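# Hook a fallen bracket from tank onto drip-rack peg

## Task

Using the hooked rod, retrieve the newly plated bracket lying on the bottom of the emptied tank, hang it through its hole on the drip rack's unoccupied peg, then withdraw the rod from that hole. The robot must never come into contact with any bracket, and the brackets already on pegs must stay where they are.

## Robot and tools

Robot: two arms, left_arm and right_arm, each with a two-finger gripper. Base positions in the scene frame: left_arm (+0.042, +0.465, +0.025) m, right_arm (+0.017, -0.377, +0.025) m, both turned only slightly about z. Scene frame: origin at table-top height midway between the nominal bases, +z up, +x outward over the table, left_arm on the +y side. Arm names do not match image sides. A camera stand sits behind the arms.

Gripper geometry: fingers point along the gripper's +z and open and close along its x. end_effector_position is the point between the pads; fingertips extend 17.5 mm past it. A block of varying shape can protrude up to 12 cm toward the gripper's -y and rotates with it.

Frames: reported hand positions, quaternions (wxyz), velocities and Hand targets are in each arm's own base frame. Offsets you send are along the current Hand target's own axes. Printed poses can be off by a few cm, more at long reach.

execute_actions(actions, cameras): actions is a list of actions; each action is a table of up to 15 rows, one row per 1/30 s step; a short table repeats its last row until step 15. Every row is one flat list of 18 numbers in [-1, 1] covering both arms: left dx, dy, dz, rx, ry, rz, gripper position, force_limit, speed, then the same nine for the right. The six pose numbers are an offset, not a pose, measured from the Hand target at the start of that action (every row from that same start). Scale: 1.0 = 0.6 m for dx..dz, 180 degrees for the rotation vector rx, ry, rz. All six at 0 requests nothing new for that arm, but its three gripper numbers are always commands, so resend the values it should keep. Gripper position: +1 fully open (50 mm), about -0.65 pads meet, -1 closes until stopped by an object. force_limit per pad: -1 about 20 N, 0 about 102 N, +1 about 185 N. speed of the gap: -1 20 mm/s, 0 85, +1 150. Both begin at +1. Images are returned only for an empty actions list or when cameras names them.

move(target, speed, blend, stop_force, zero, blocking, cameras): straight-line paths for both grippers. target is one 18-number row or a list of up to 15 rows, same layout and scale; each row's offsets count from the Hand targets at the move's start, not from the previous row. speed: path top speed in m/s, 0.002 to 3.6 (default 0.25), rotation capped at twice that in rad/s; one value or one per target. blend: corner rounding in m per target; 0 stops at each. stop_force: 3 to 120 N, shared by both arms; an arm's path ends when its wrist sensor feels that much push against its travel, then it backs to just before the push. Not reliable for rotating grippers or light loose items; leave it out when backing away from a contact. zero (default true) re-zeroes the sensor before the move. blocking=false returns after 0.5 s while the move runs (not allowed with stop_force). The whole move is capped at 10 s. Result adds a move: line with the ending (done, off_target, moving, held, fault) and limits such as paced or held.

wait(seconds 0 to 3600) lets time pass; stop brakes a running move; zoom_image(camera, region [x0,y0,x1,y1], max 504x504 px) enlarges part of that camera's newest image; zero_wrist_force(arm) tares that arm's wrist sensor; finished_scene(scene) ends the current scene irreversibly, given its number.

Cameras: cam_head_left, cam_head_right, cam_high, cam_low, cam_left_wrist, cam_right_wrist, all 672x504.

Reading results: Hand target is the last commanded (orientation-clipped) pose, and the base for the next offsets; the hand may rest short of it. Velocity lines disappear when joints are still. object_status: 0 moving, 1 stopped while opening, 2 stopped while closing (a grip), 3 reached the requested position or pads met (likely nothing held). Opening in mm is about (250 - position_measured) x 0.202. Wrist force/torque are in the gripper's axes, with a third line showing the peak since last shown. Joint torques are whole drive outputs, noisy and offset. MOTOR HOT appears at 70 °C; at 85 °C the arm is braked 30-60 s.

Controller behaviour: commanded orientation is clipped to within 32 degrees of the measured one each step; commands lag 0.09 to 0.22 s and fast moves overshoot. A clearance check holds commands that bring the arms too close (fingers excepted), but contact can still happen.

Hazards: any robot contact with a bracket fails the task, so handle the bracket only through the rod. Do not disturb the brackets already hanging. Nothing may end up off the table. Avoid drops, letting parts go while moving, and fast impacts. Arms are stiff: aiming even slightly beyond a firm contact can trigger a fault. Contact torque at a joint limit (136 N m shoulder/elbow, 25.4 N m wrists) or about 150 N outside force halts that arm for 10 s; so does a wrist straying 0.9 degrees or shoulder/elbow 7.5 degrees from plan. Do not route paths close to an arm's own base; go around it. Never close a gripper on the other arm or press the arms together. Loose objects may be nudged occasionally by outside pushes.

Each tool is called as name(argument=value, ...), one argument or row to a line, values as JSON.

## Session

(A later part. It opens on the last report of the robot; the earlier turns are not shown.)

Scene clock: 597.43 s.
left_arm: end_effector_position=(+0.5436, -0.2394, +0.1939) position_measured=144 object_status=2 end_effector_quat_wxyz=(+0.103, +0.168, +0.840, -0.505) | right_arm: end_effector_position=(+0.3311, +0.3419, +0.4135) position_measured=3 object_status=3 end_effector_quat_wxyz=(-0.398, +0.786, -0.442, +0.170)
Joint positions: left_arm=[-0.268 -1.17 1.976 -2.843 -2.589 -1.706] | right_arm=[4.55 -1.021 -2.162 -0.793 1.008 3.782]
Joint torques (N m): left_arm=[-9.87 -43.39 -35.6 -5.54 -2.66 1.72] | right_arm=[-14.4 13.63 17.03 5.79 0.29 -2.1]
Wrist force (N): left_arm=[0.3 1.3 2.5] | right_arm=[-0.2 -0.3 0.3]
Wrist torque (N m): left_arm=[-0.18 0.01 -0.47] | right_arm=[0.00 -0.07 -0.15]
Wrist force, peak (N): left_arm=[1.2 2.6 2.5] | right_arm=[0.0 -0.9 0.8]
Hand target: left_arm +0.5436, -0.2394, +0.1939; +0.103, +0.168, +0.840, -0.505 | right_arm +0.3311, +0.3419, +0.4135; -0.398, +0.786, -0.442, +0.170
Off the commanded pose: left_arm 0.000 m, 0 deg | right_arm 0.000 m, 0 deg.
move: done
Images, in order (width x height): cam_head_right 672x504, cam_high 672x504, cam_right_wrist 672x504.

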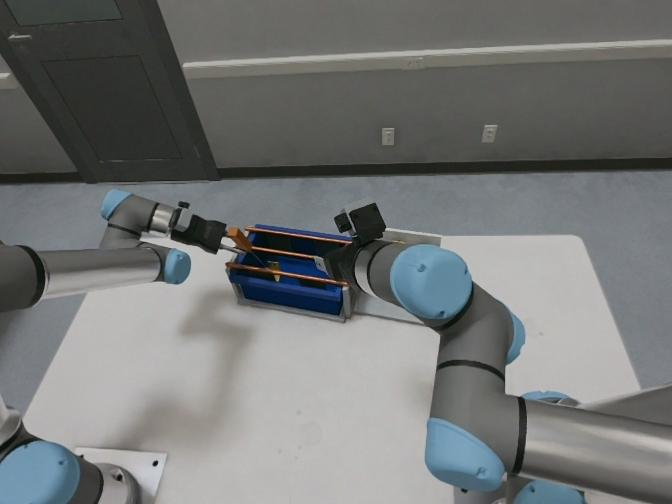

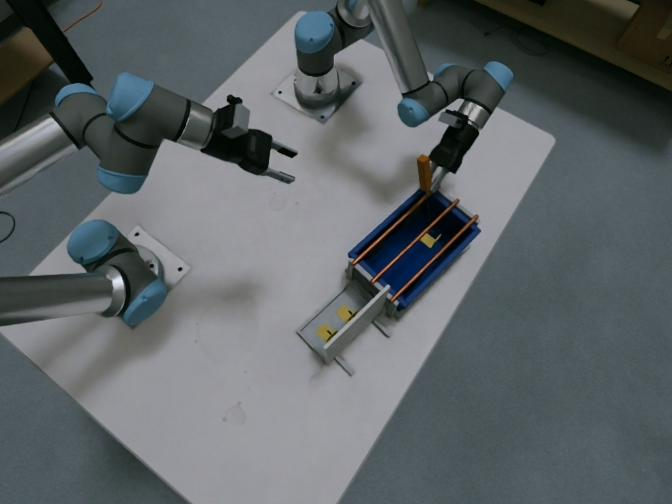

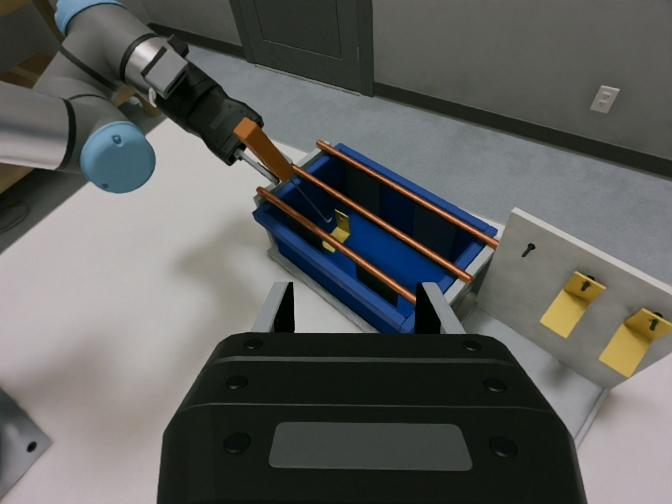

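move(
  target=[-0.0007,0.0203,0.0145,0,0,0,-1,-0.6,-0.3,0,0,0,0,0,0,1,1,1],
  speed=0.05,
  stop_force=5,
  cameras=["cam_right_wrist","cam_high","cam_head_right"],
)

zoom_image(
  camera="cam_right_wrist",
  region=[310, 180, 370, 240],
)

zoom_image(
  camera="cam_high",
  region=[410, 200, 460, 250],
)

zoom_image(
  camera="cam_head_right",
  region=[240, 240, 300, 300],
)

Scene clock: 630.97 s.
left_arm: end_effector_position=(+0.5487, -0.2419, +0.1801) position_measured=144 object_status=2 end_effector_quat_wxyz=(+0.103, +0.168, +0.840, -0.505) | right_arm: end_effector_position=(+0.3311, +0.3419, +0.4135) position_measured=3 object_status=3 end_effector_quat_wxyz=(-0.398, +0.786, -0.442, +0.170)
Joint positions: left_arm=[-0.27 -1.134 1.97 -2.875 -2.588 -1.709] | right_arm=[4.55 -1.021 -2.162 -0.793 1.008 3.782]
Joint torques (N m): left_arm=[1.6 -49.45 -3.84 -0.62 -2.54 1.57] | right_arm=[-14.8 13.66 15.88 5.89 0.25 -2.17]
Wrist force (N): left_arm=[0.5 1.4 2.4] | right_arm=[-0.1 -0.5 0.2]
Wrist torque (N m): left_arm=[-0.17 -0.03 -0.46] | right_arm=[-0.02 -0.08 -0.15]
Wrist force, peak (N): left_arm=[0.6 2.0 2.9] | right_arm=[0.0 -0.6 0.7]
Hand target: left_arm +0.5487, -0.2419, +0.1801; +0.103, +0.168, +0.840, -0.505 | right_arm +0.3311, +0.3419, +0.4135; -0.398, +0.786, -0.442, +0.170
Off the commanded pose: left_arm 0.000 m, 0 deg | right_arm 0.000 m, 0 deg.
move: done
Images, in order (width x height): cam_head_right 672x504, cam_high 672x504, cam_right_wrist 672x504.

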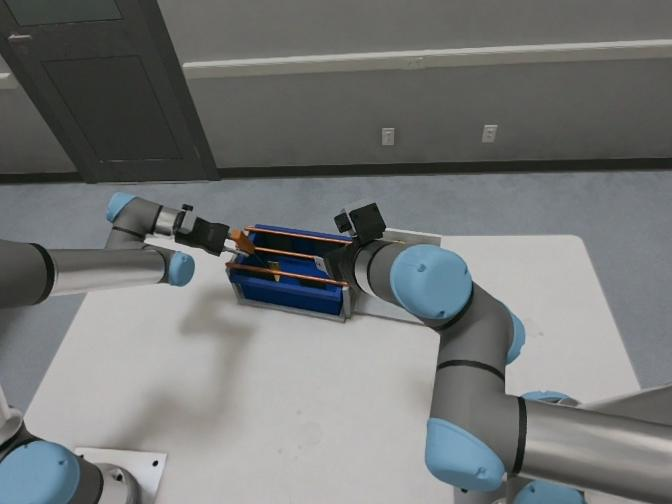

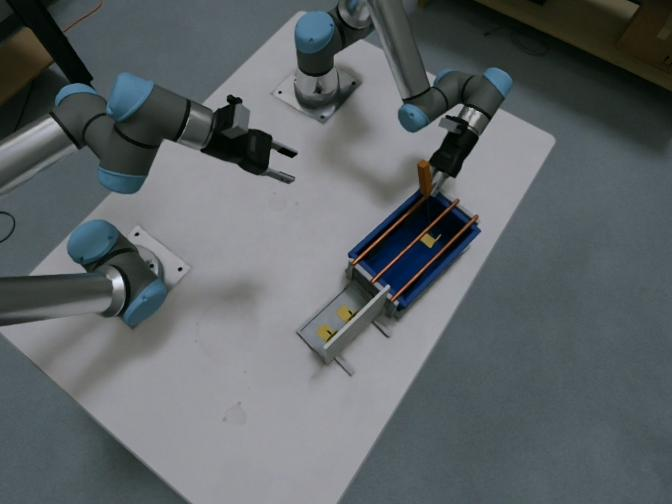

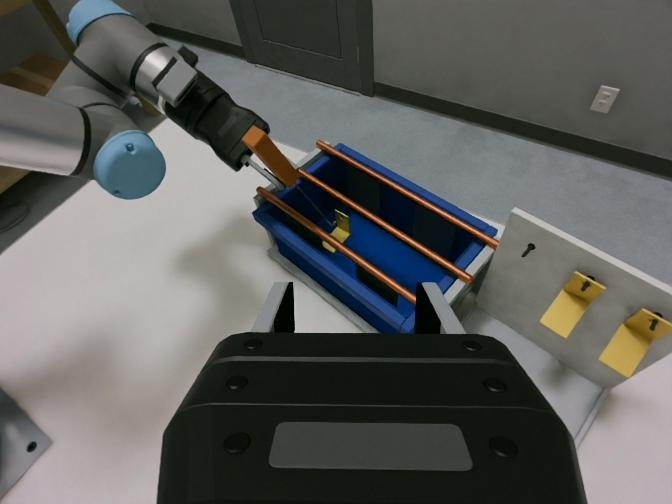

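Scaled by 8.400.

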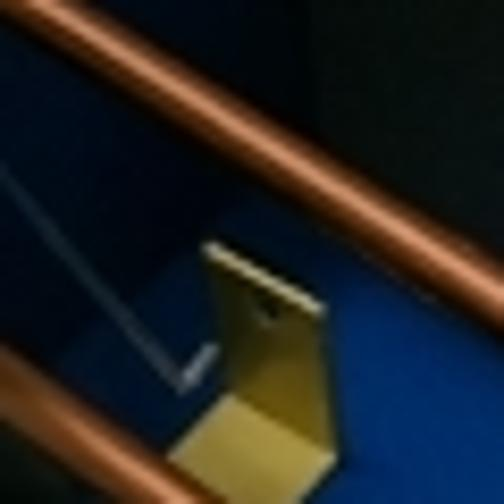

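Scaled by 10.080.

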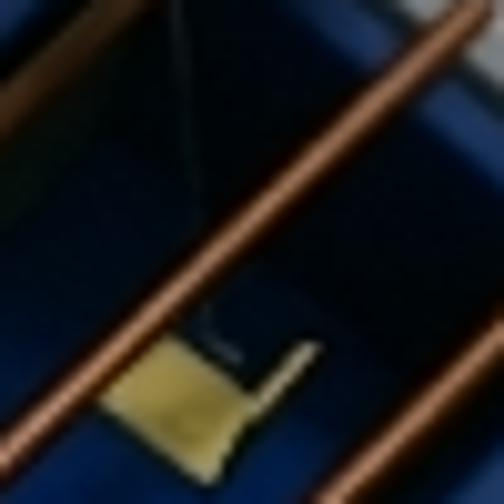

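Scaled by 8.400.

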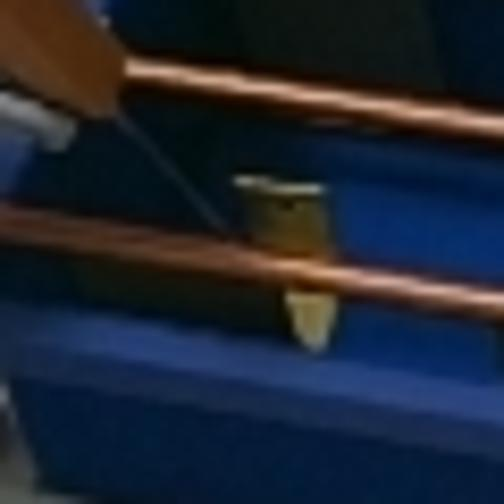

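move(
  target=[-0.0173,0.0053,0.0034,0,0,0,-1,-0.6,-0.3,0,0,0,0,0,0,1,1,1],
  speed=0.03,
  stop_force=3,
  cameras=["cam_right_wrist","cam_high","cam_head_right"],
)

zoom_image(
  camera="cam_right_wrist",
  region=[310, 180, 370, 240],
)

zoom_image(
  camera="cam_high",
  region=[410, 200, 460, 250],
)

zoom_image(
  camera="cam_head_right",
  region=[240, 240, 300, 300],
)

Scene clock: 660.47 s.
left_arm: end_effector_position=(+0.5595, -0.2442, +0.1801) position_measured=144 object_status=2 end_effector_quat_wxyz=(+0.103, +0.168, +0.840, -0.505) | right_arm: end_effector_position=(+0.3311, +0.3419, +0.4135) position_measured=3 object_status=3 end_effector_quat_wxyz=(-0.398, +0.786, -0.442, +0.170)
Joint positions: left_arm=[-0.268 -1.115 1.937 -2.859 -2.588 -1.707] | right_arm=[4.55 -1.021 -2.162 -0.793 1.008 3.782]
Joint torques (N m): left_arm=[7.57 -50.3 -4.6 -5.53 -2.36 -0.35] | right_arm=[-13.32 15.19 16.83 5.8 0.36 -2.16]
Wrist force (N): left_arm=[0.4 1.5 2.4] | right_arm=[-0.2 -0.3 0.6]
Wrist torque (N m): left_arm=[-0.15 0.01 -0.55] | right_arm=[0.00 -0.07 -0.14]
Wrist force, peak (N): left_arm=[0.5 1.8 2.6] | right_arm=[-0.2 -0.7 0.6]
Hand target: left_arm +0.5595, -0.2442, +0.1801; +0.103, +0.168, +0.840, -0.505 | right_arm +0.3311, +0.3419, +0.4135; -0.398, +0.786, -0.442, +0.170
Off the commanded pose: left_arm 0.000 m, 0 deg | right_arm 0.000 m, 0 deg.
move: done
Images, in order (width x height): cam_head_right 672x504, cam_high 672x504, cam_right_wrist 672x504.

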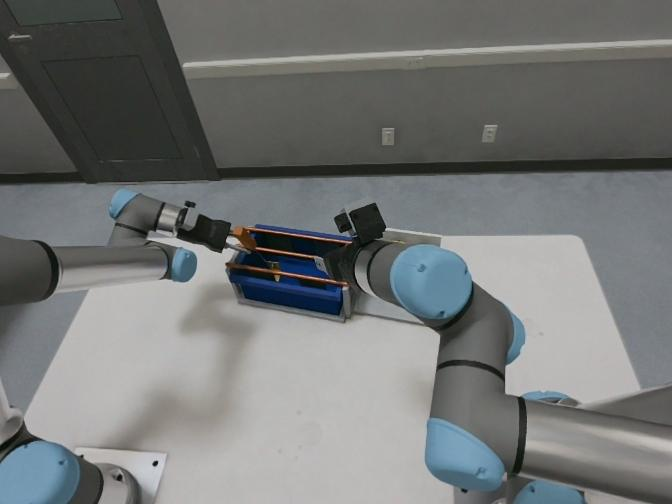

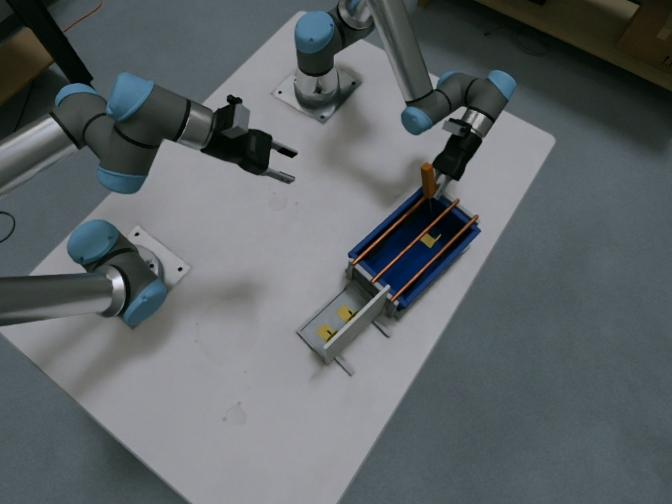

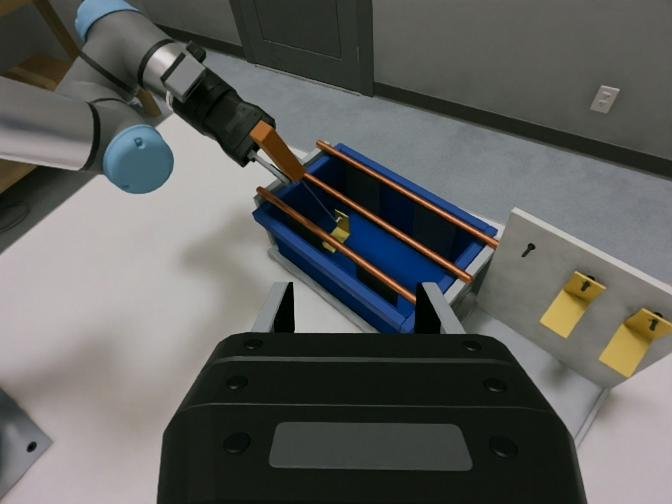

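Scaled by 8.400.

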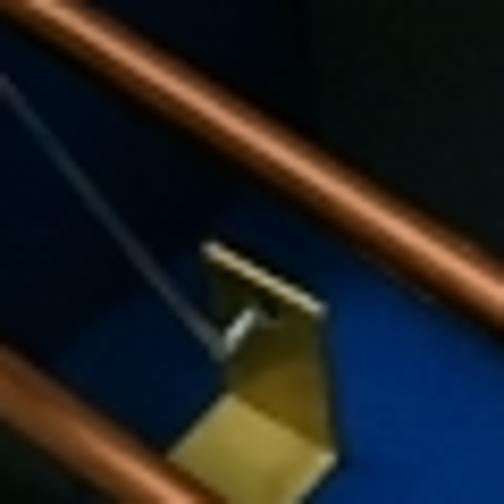

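Scaled by 10.080.

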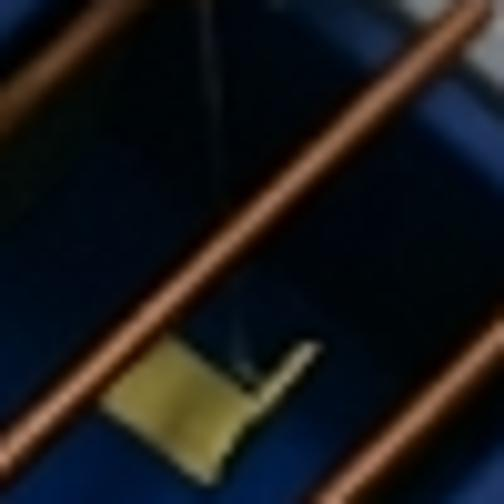

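Scaled by 8.400.

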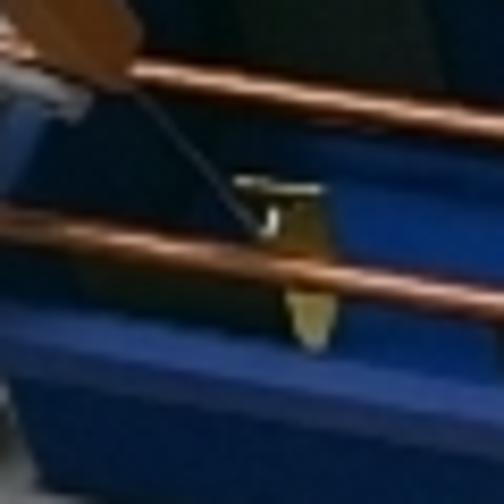

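move(
  target=[0.0056,-0.0043,0.0045,0,0,0,-1,-0.6,-0.3,0,0,0,0,0,0,1,1,1],
  speed=0.03,
  cameras=["cam_right_wrist","cam_high","cam_head_right","cam_head_left"],
)

zoom_image(
  camera="cam_right_wrist",
  region=[320, 200, 360, 240],
)

zoom_image(
  camera="cam_head_left",
  region=[240, 240, 300, 300],
)

zoom_image(
  camera="cam_head_right",
  region=[250, 240, 290, 280],
)

Scene clock: 678.50 s.
left_arm: end_effector_position=(+0.5553, -0.2472, +0.1797) position_measured=144 object_status=2 end_effector_quat_wxyz=(+0.102, +0.168, +0.840, -0.505) | right_arm: end_effector_position=(+0.3311, +0.3419, +0.4135) position_measured=3 object_status=3 end_effector_quat_wxyz=(-0.398, +0.786, -0.442, +0.170)
Joint positions: left_arm=[-0.276 -1.119 1.949 -2.877 -2.585 -1.719] | right_arm=[4.55 -1.021 -2.162 -0.793 1.008 3.782]
Joint torques (N m): left_arm=[12.24 -35.78 -33.64 -0.76 -2.9 1.51] | right_arm=[-13.55 13.7 16.49 5.98 -0.06 -2.04]
Wrist force (N): left_arm=[0.4 1.8 2.5] | right_arm=[-0.1 -0.2 0.4]
Wrist torque (N m): left_arm=[-0.11 0.01 -0.54] | right_arm=[0.02 -0.08 -0.15]
Wrist force, peak (N): left_arm=[0.6 1.3 2.9] | right_arm=[0.0 -0.7 0.6]
Hand target: left_arm +0.5554, -0.2471, +0.1797; +0.103, +0.168, +0.840, -0.505 | right_arm +0.3311, +0.3419, +0.4135; -0.398, +0.786, -0.442, +0.170
Off the commanded pose: left_arm 0.000 m, 0 deg | right_arm 0.000 m, 0 deg.
move: done
Images, in order (width x height): cam_head_left 672x504, cam_head_right 672x504, cam_high 672x504, cam_right_wrist 672x504.

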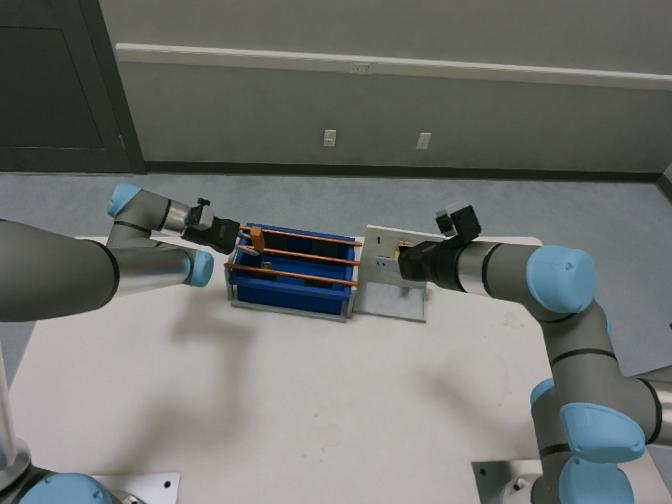

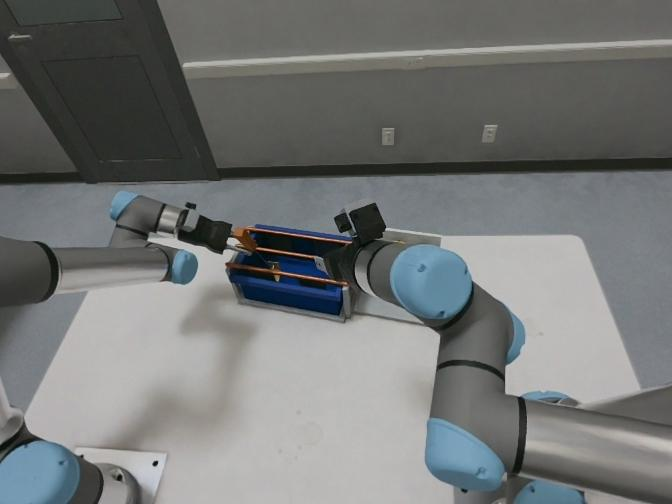

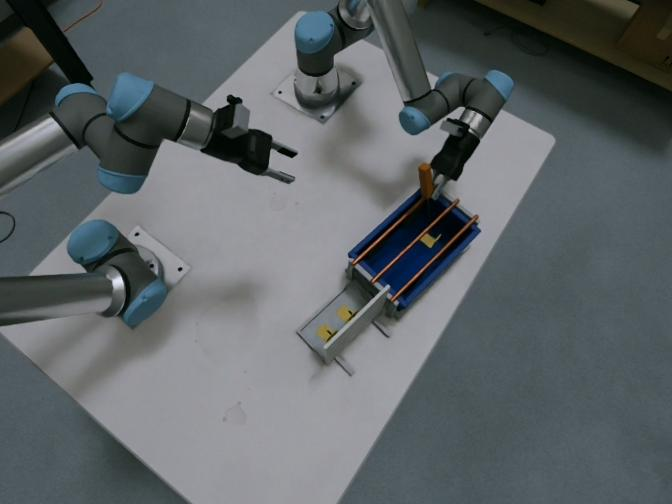

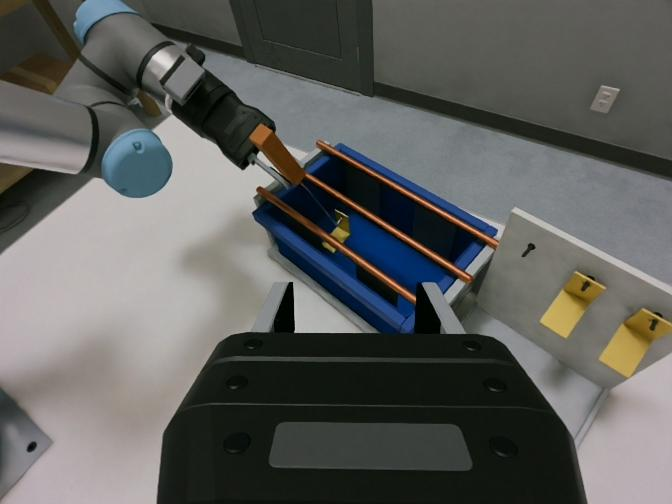

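Scaled by 12.600.

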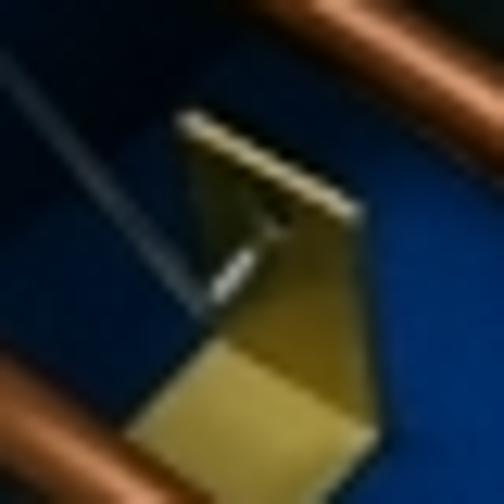

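Scaled by 8.400.

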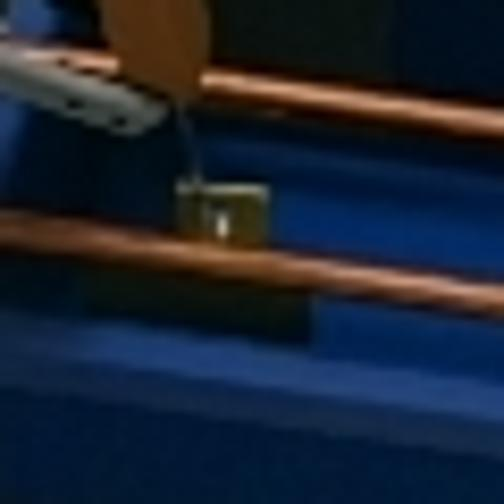

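Scaled by 12.600.

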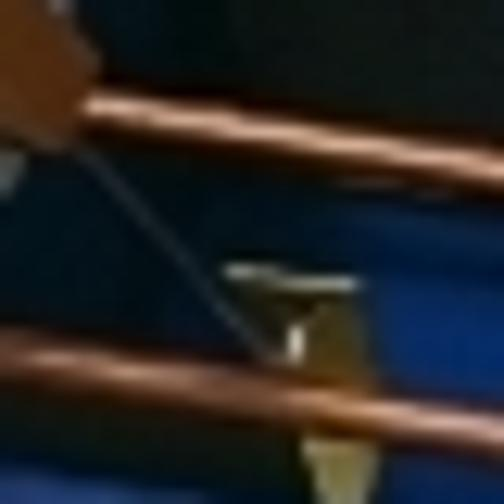

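move(
  target=[-0.0173,0.0053,0.0034,0,0,0,-1,-0.6,-0.3,0,0,0,0,0,0,1,1,1],
  speed=0.03,
  stop_force=3,
  cameras=["cam_right_wrist","cam_high","cam_head_right","cam_head_left"],
)

zoom_image(
  camera="cam_right_wrist",
  region=[320, 200, 360, 240],
)

zoom_image(
  camera="cam_head_left",
  region=[240, 240, 300, 300],
)

zoom_image(
  camera="cam_head_right",
  region=[250, 240, 290, 280],
)

zoom_image(
  camera="cam_high",
  region=[415, 215, 455, 255],
)

Scene clock: 699.80 s.
left_arm: end_effector_position=(+0.5662, -0.2494, +0.1798) position_measured=144 object_status=2 end_effector_quat_wxyz=(+0.103, +0.168, +0.840, -0.505) | right_arm: end_effector_position=(+0.3311, +0.3419, +0.4135) position_measured=3 object_status=3 end_effector_quat_wxyz=(-0.398, +0.786, -0.442, +0.170)
Joint positions: left_arm=[-0.274 -1.1 1.916 -2.861 -2.586 -1.717] | right_arm=[4.55 -1.021 -2.162 -0.793 1.008 3.782]
Joint torques (N m): left_arm=[4.85 -50.98 -4.37 -5.37 -2.23 -0.51] | right_arm=[-12.04 14.61 17.85 5.83 -0.17 -1.84]
Wrist force (N): left_arm=[0.2 0.7 2.1] | right_arm=[-0.3 -0.2 0.4]
Wrist torque (N m): left_arm=[-0.14 -0.01 -0.51] | right_arm=[0.04 -0.05 -0.14]
Wrist force, peak (N): left_arm=[0.6 1.7 2.8] | right_arm=[-0.3 -0.5 0.7]
Hand target: left_arm +0.5662, -0.2494, +0.1798; +0.103, +0.168, +0.840, -0.505 | right_arm +0.3311, +0.3419, +0.4135; -0.398, +0.786, -0.442, +0.170
Off the commanded pose: left_arm 0.000 m, 0 deg | right_arm 0.000 m, 0 deg.
move: done
Images, in order (width x height): cam_head_left 672x504, cam_head_right 672x504, cam_high 672x504, cam_right_wrist 672x504.

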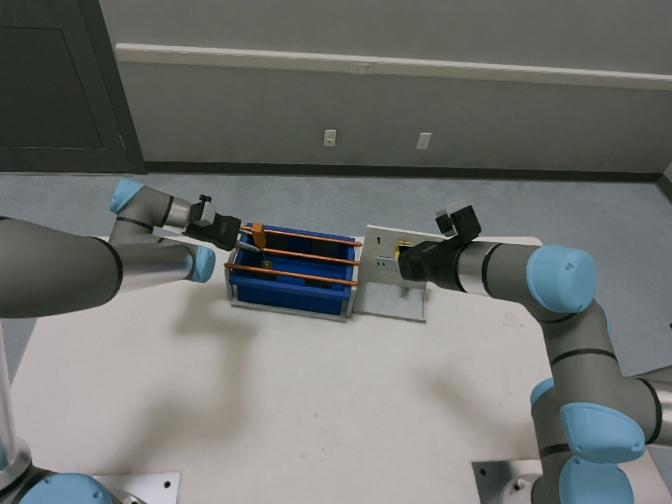

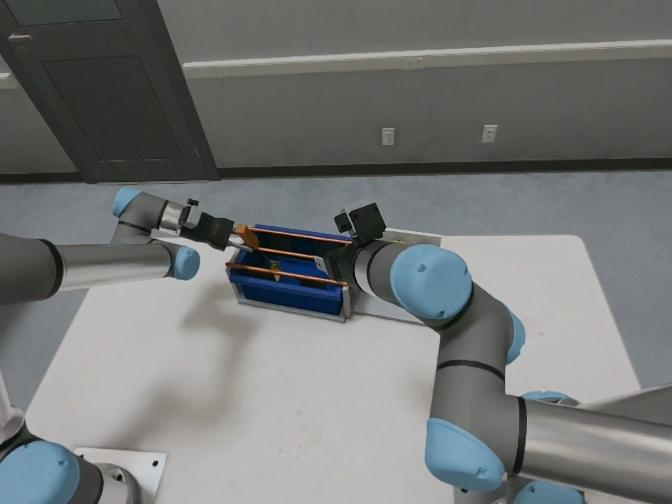

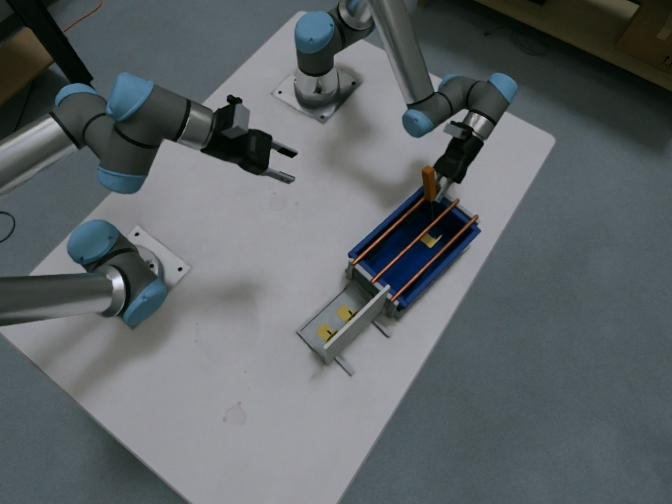

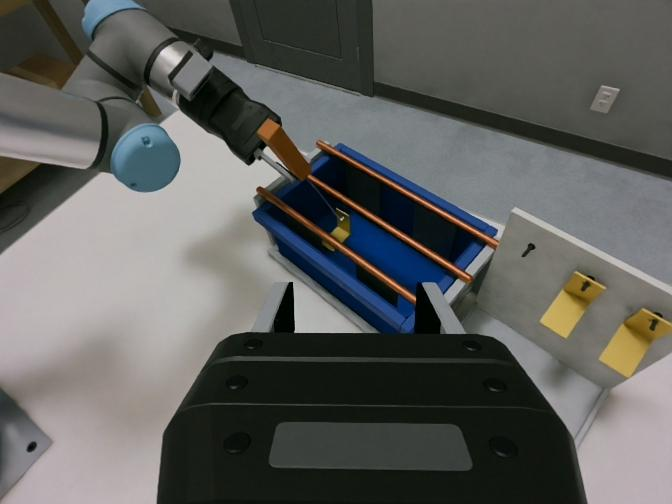

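Scaled by 12.600.

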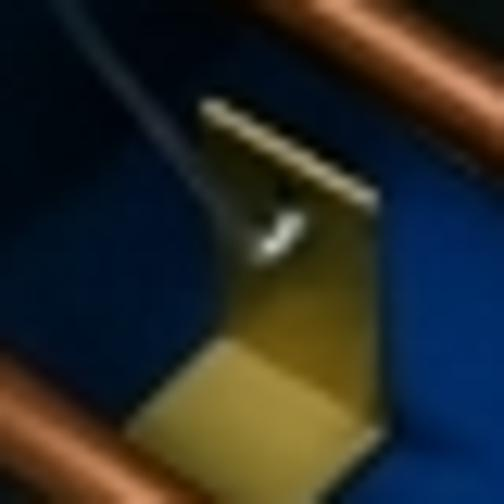

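Scaled by 8.400.

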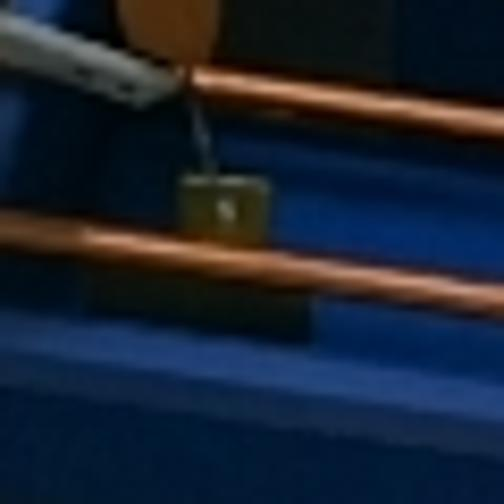

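Scaled by 12.600.

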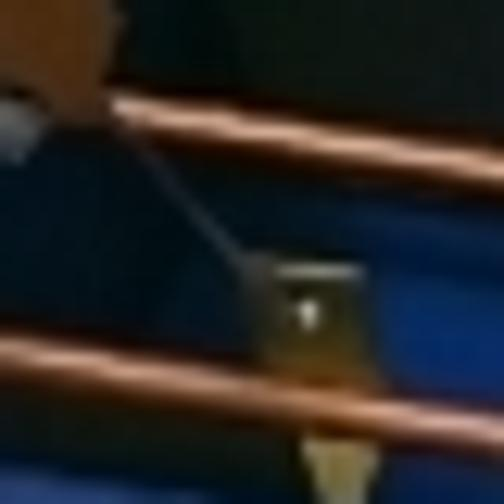

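Scaled by 12.600.

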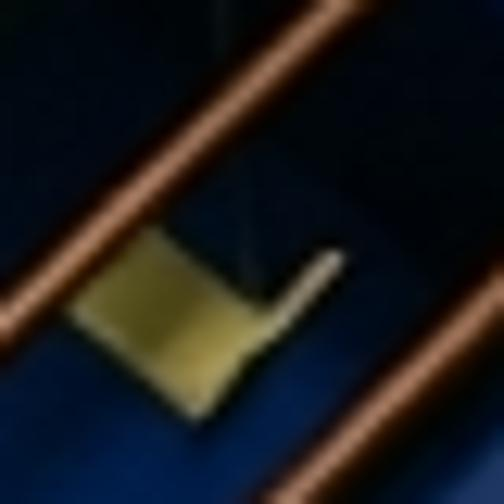

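move(
  target=[
    [0.005,-0.0052,-0.005,0,0,0,-1,-0.6,-0.3,0,0,0,0,0,0,1,1,1],
    [-0.0125,0.0002,-0.0017,0,0,0,-1,-0.6,-0.3,0,0,0,0,0,0,1,1,1],
  ],
  speed=0.03,
  cameras=["cam_right_wrist","cam_high","cam_head_right","cam_head_left"],
)

zoom_image(
  camera="cam_right_wrist",
  region=[320, 200, 360, 240],
)

zoom_image(
  camera="cam_head_left",
  region=[240, 240, 300, 300],
)

zoom_image(
  camera="cam_head_right",
  region=[250, 240, 290, 280],
)

zoom_image(
  camera="cam_high",
  region=[415, 215, 455, 255],
)

Scene clock: 723.83 s.
left_arm: end_effector_position=(+0.5733, -0.2498, +0.1827) position_measured=144 object_status=2 end_effector_quat_wxyz=(+0.102, +0.168, +0.840, -0.505) end_effector_velocity=(-0.002, +0.000, +0.000) end_effector_angular_velocity=(+0.000, +0.000, -0.001) | right_arm: end_effector_position=(+0.3311, +0.3419, +0.4135) position_measured=3 object_status=3 end_effector_quat_wxyz=(-0.398, +0.786, -0.442, +0.170)
Joint positions: left_arm=[-0.271 -1.094 1.893 -2.841 -2.587 -1.713] | right_arm=[4.55 -1.021 -2.162 -0.793 1.008 3.782]
Joint velocities: left_arm=[0 -0.003 0.006 -0.003 0 0.001] | right_arm=[within noise]
Joint torques (N m): left_arm=[10.59 -52.65 -7.86 -6.27 -0.97 2.06] | right_arm=[-13.34 12.94 16.48 5.83 -0.01 -1.81]
Wrist force (N): left_arm=[5.4 0.8 2.0] | right_arm=[-0.1 -0.3 0.2]
Wrist torque (N m): left_arm=[-0.15 0.37 -0.87] | right_arm=[0.01 -0.08 -0.15]
Wrist force, peak (N): left_arm=[6.4 -2.3 0.7] | right_arm=[0.3 -0.4 0.7]
Hand target: left_arm +0.5732, -0.2498, +0.1827; +0.103, +0.168, +0.840, -0.505 | right_arm +0.3311, +0.3419, +0.4135; -0.398, +0.786, -0.442, +0.170
Off the commanded pose: left_arm 0.000 m, 0 deg | right_arm 0.000 m, 0 deg.
move: done
Images, in order (width x height): cam_head_left 672x504, cam_head_right 672x504, cam_high 672x504, cam_right_wrist 672x504.

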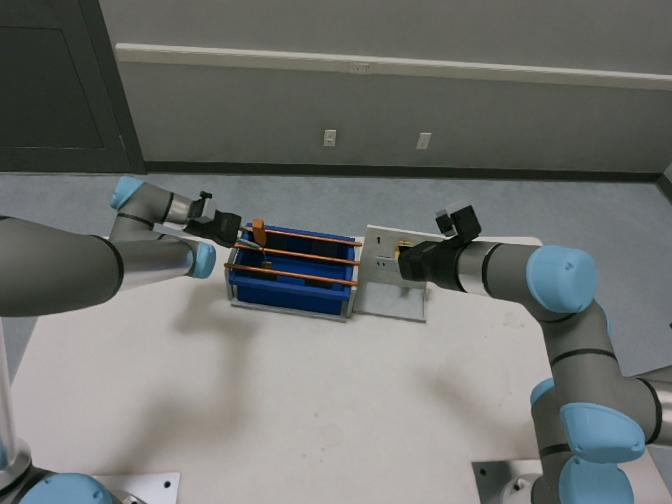

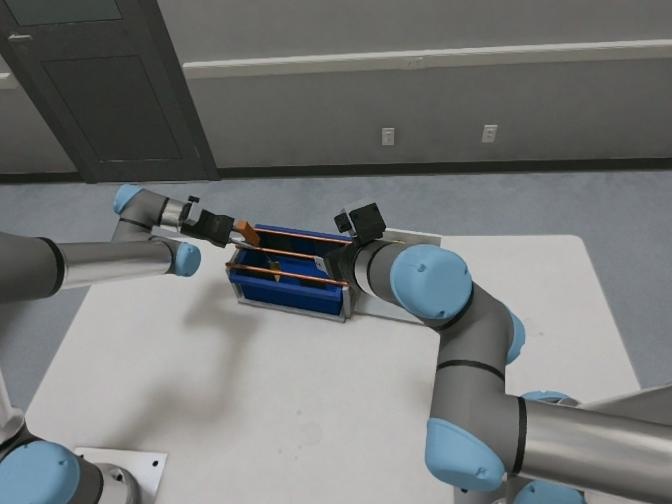

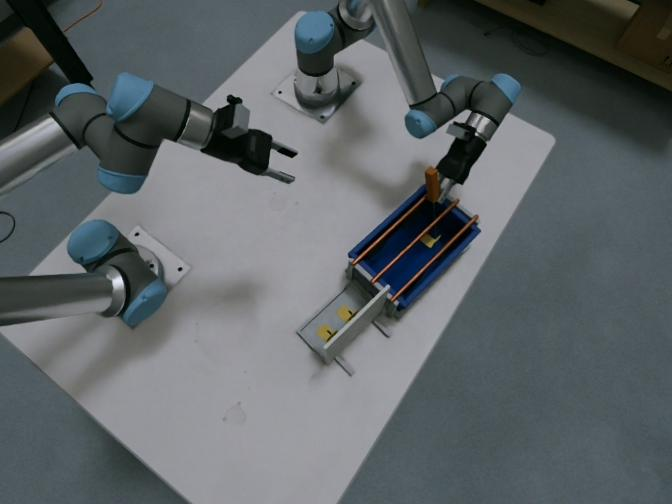

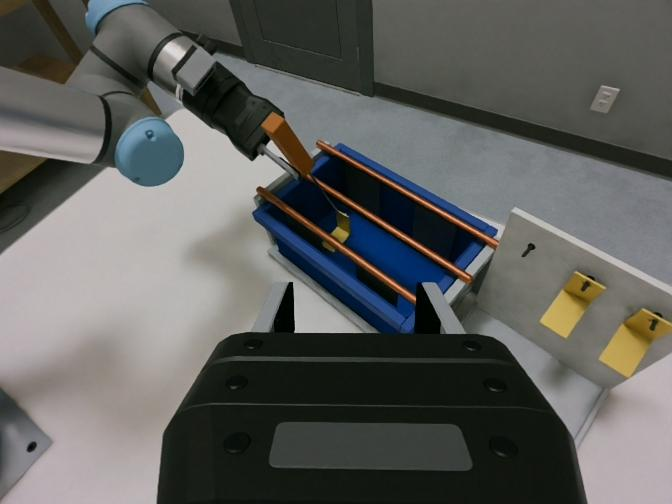

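Scaled by 12.600.

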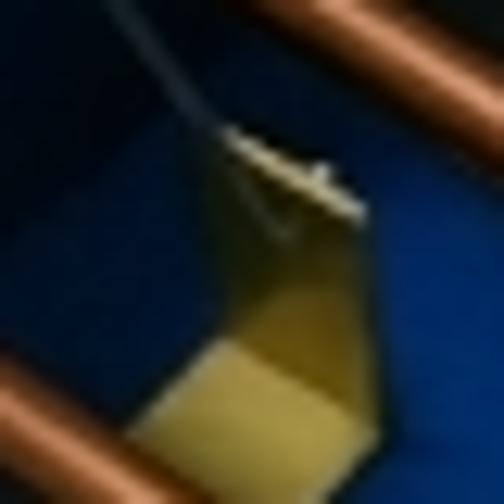

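Scaled by 8.400.

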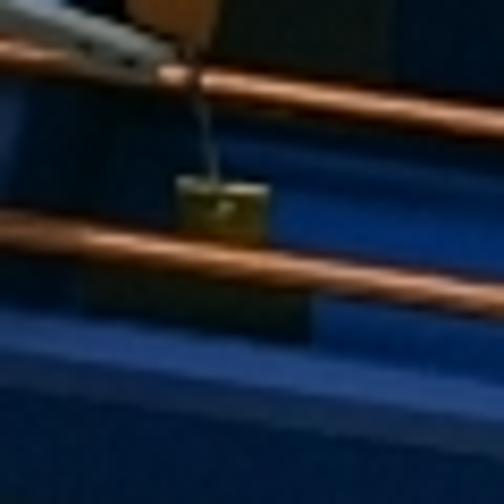

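Scaled by 12.600.

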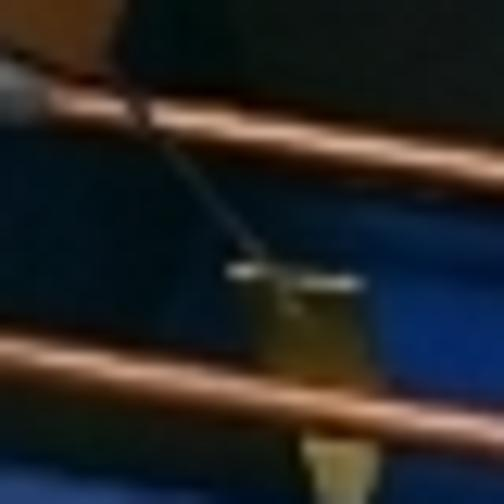

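Scaled by 12.600.

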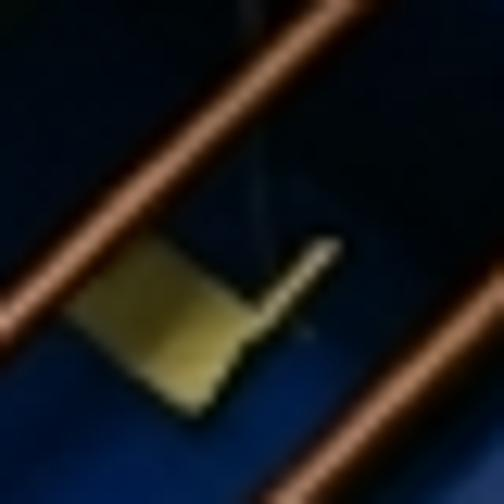

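move(
  target=[
    [0.0022,-0.016,-0.0093,0,0,0,-1,-0.6,-0.3,0,0,0,0,0,0,1,1,1],
    [0.0182,-0.0825,-0.0473,0,0,0,-1,-0.6,-0.3,0,0,0,0,0,0,1,1,1],
  ],
  speed=0.04,
  blend=[0.004,0],
  cameras=["cam_right_wrist","cam_high","cam_head_right"],
)

zoom_image(
  camera="cam_right_wrist",
  region=[290, 160, 370, 240],
)

zoom_image(
  camera="cam_high",
  region=[400, 190, 460, 250],
)

Scene clock: 754.77 s.
left_arm: end_effector_position=(+0.5438, -0.2442, +0.2324) position_measured=144 object_status=2 end_effector_quat_wxyz=(+0.102, +0.168, +0.841, -0.505) end_effector_velocity=(+0.001, +0.000, +0.000) end_effector_angular_velocity=(-0.001, -0.003, +0.000) | right_arm: end_effector_position=(+0.3311, +0.3419, +0.4135) position_measured=3 object_status=3 end_effector_quat_wxyz=(-0.398, +0.786, -0.442, +0.170)
Joint positions: left_arm=[-0.276 -1.234 1.943 -2.757 -2.585 -1.721] | right_arm=[4.55 -1.021 -2.162 -0.793 1.008 3.782]
Joint velocities: left_arm=[0 0.002 -0.001 -0.005 0 0] | right_arm=[within noise]
Joint torques (N m): left_arm=[-9.92 -32.34 -31.43 -5.78 -1.06 0.24] | right_arm=[-12.85 13.43 16.62 5.98 -0.31 -1.95]
Wrist force (N): left_arm=[0.6 2.1 2.8] | right_arm=[0.2 -0.6 0.4]
Wrist torque (N m): left_arm=[-0.12 0.00 -0.49] | right_arm=[-0.05 -0.14 -0.15]
Wrist force, peak (N): left_arm=[4.5 4.9 4.2] | right_arm=[-0.2 -0.8 0.3]
Hand target: left_arm +0.5439, -0.2442, +0.2326; +0.103, +0.168, +0.840, -0.505 | right_arm +0.3311, +0.3419, +0.4135; -0.398, +0.786, -0.442, +0.170
Off the commanded pose: left_arm 0.000 m, 0 deg | right_arm 0.000 m, 0 deg.
move: done
Images, in order (width x height): cam_head_right 672x504, cam_high 672x504, cam_right_wrist 672x504.

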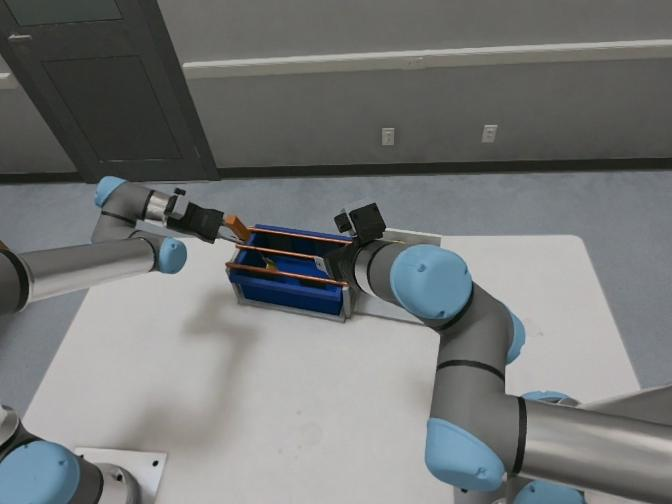

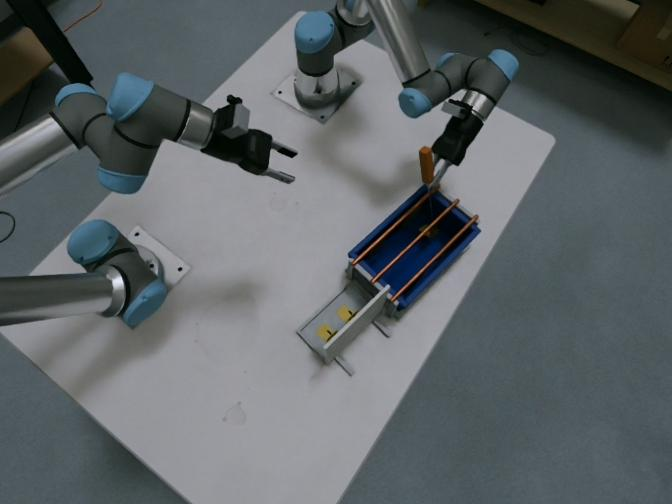

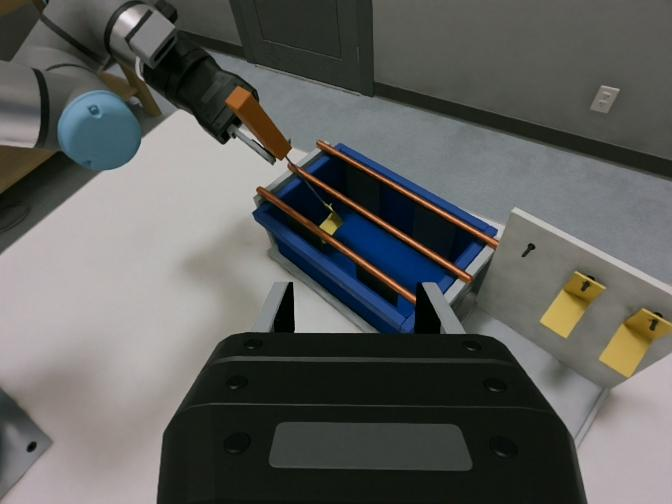

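Scaled by 6.300.

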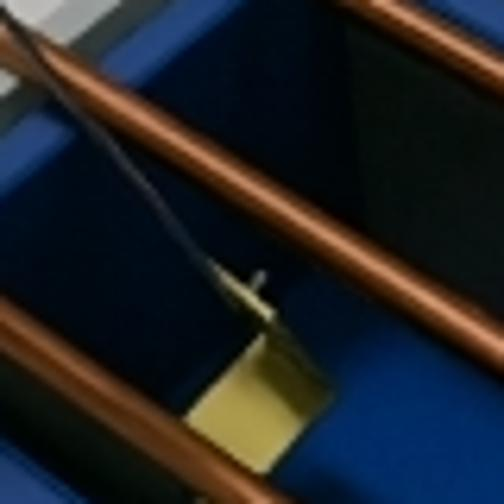

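Scaled by 8.400.

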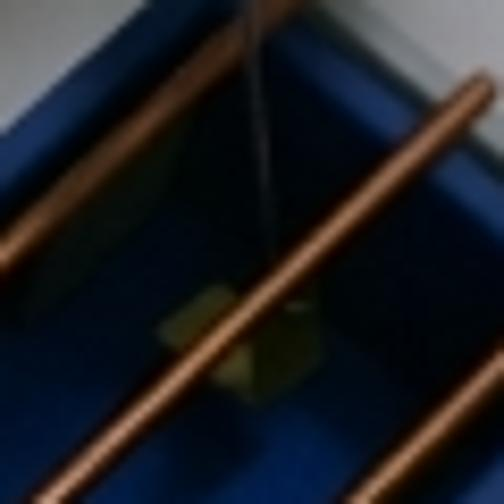

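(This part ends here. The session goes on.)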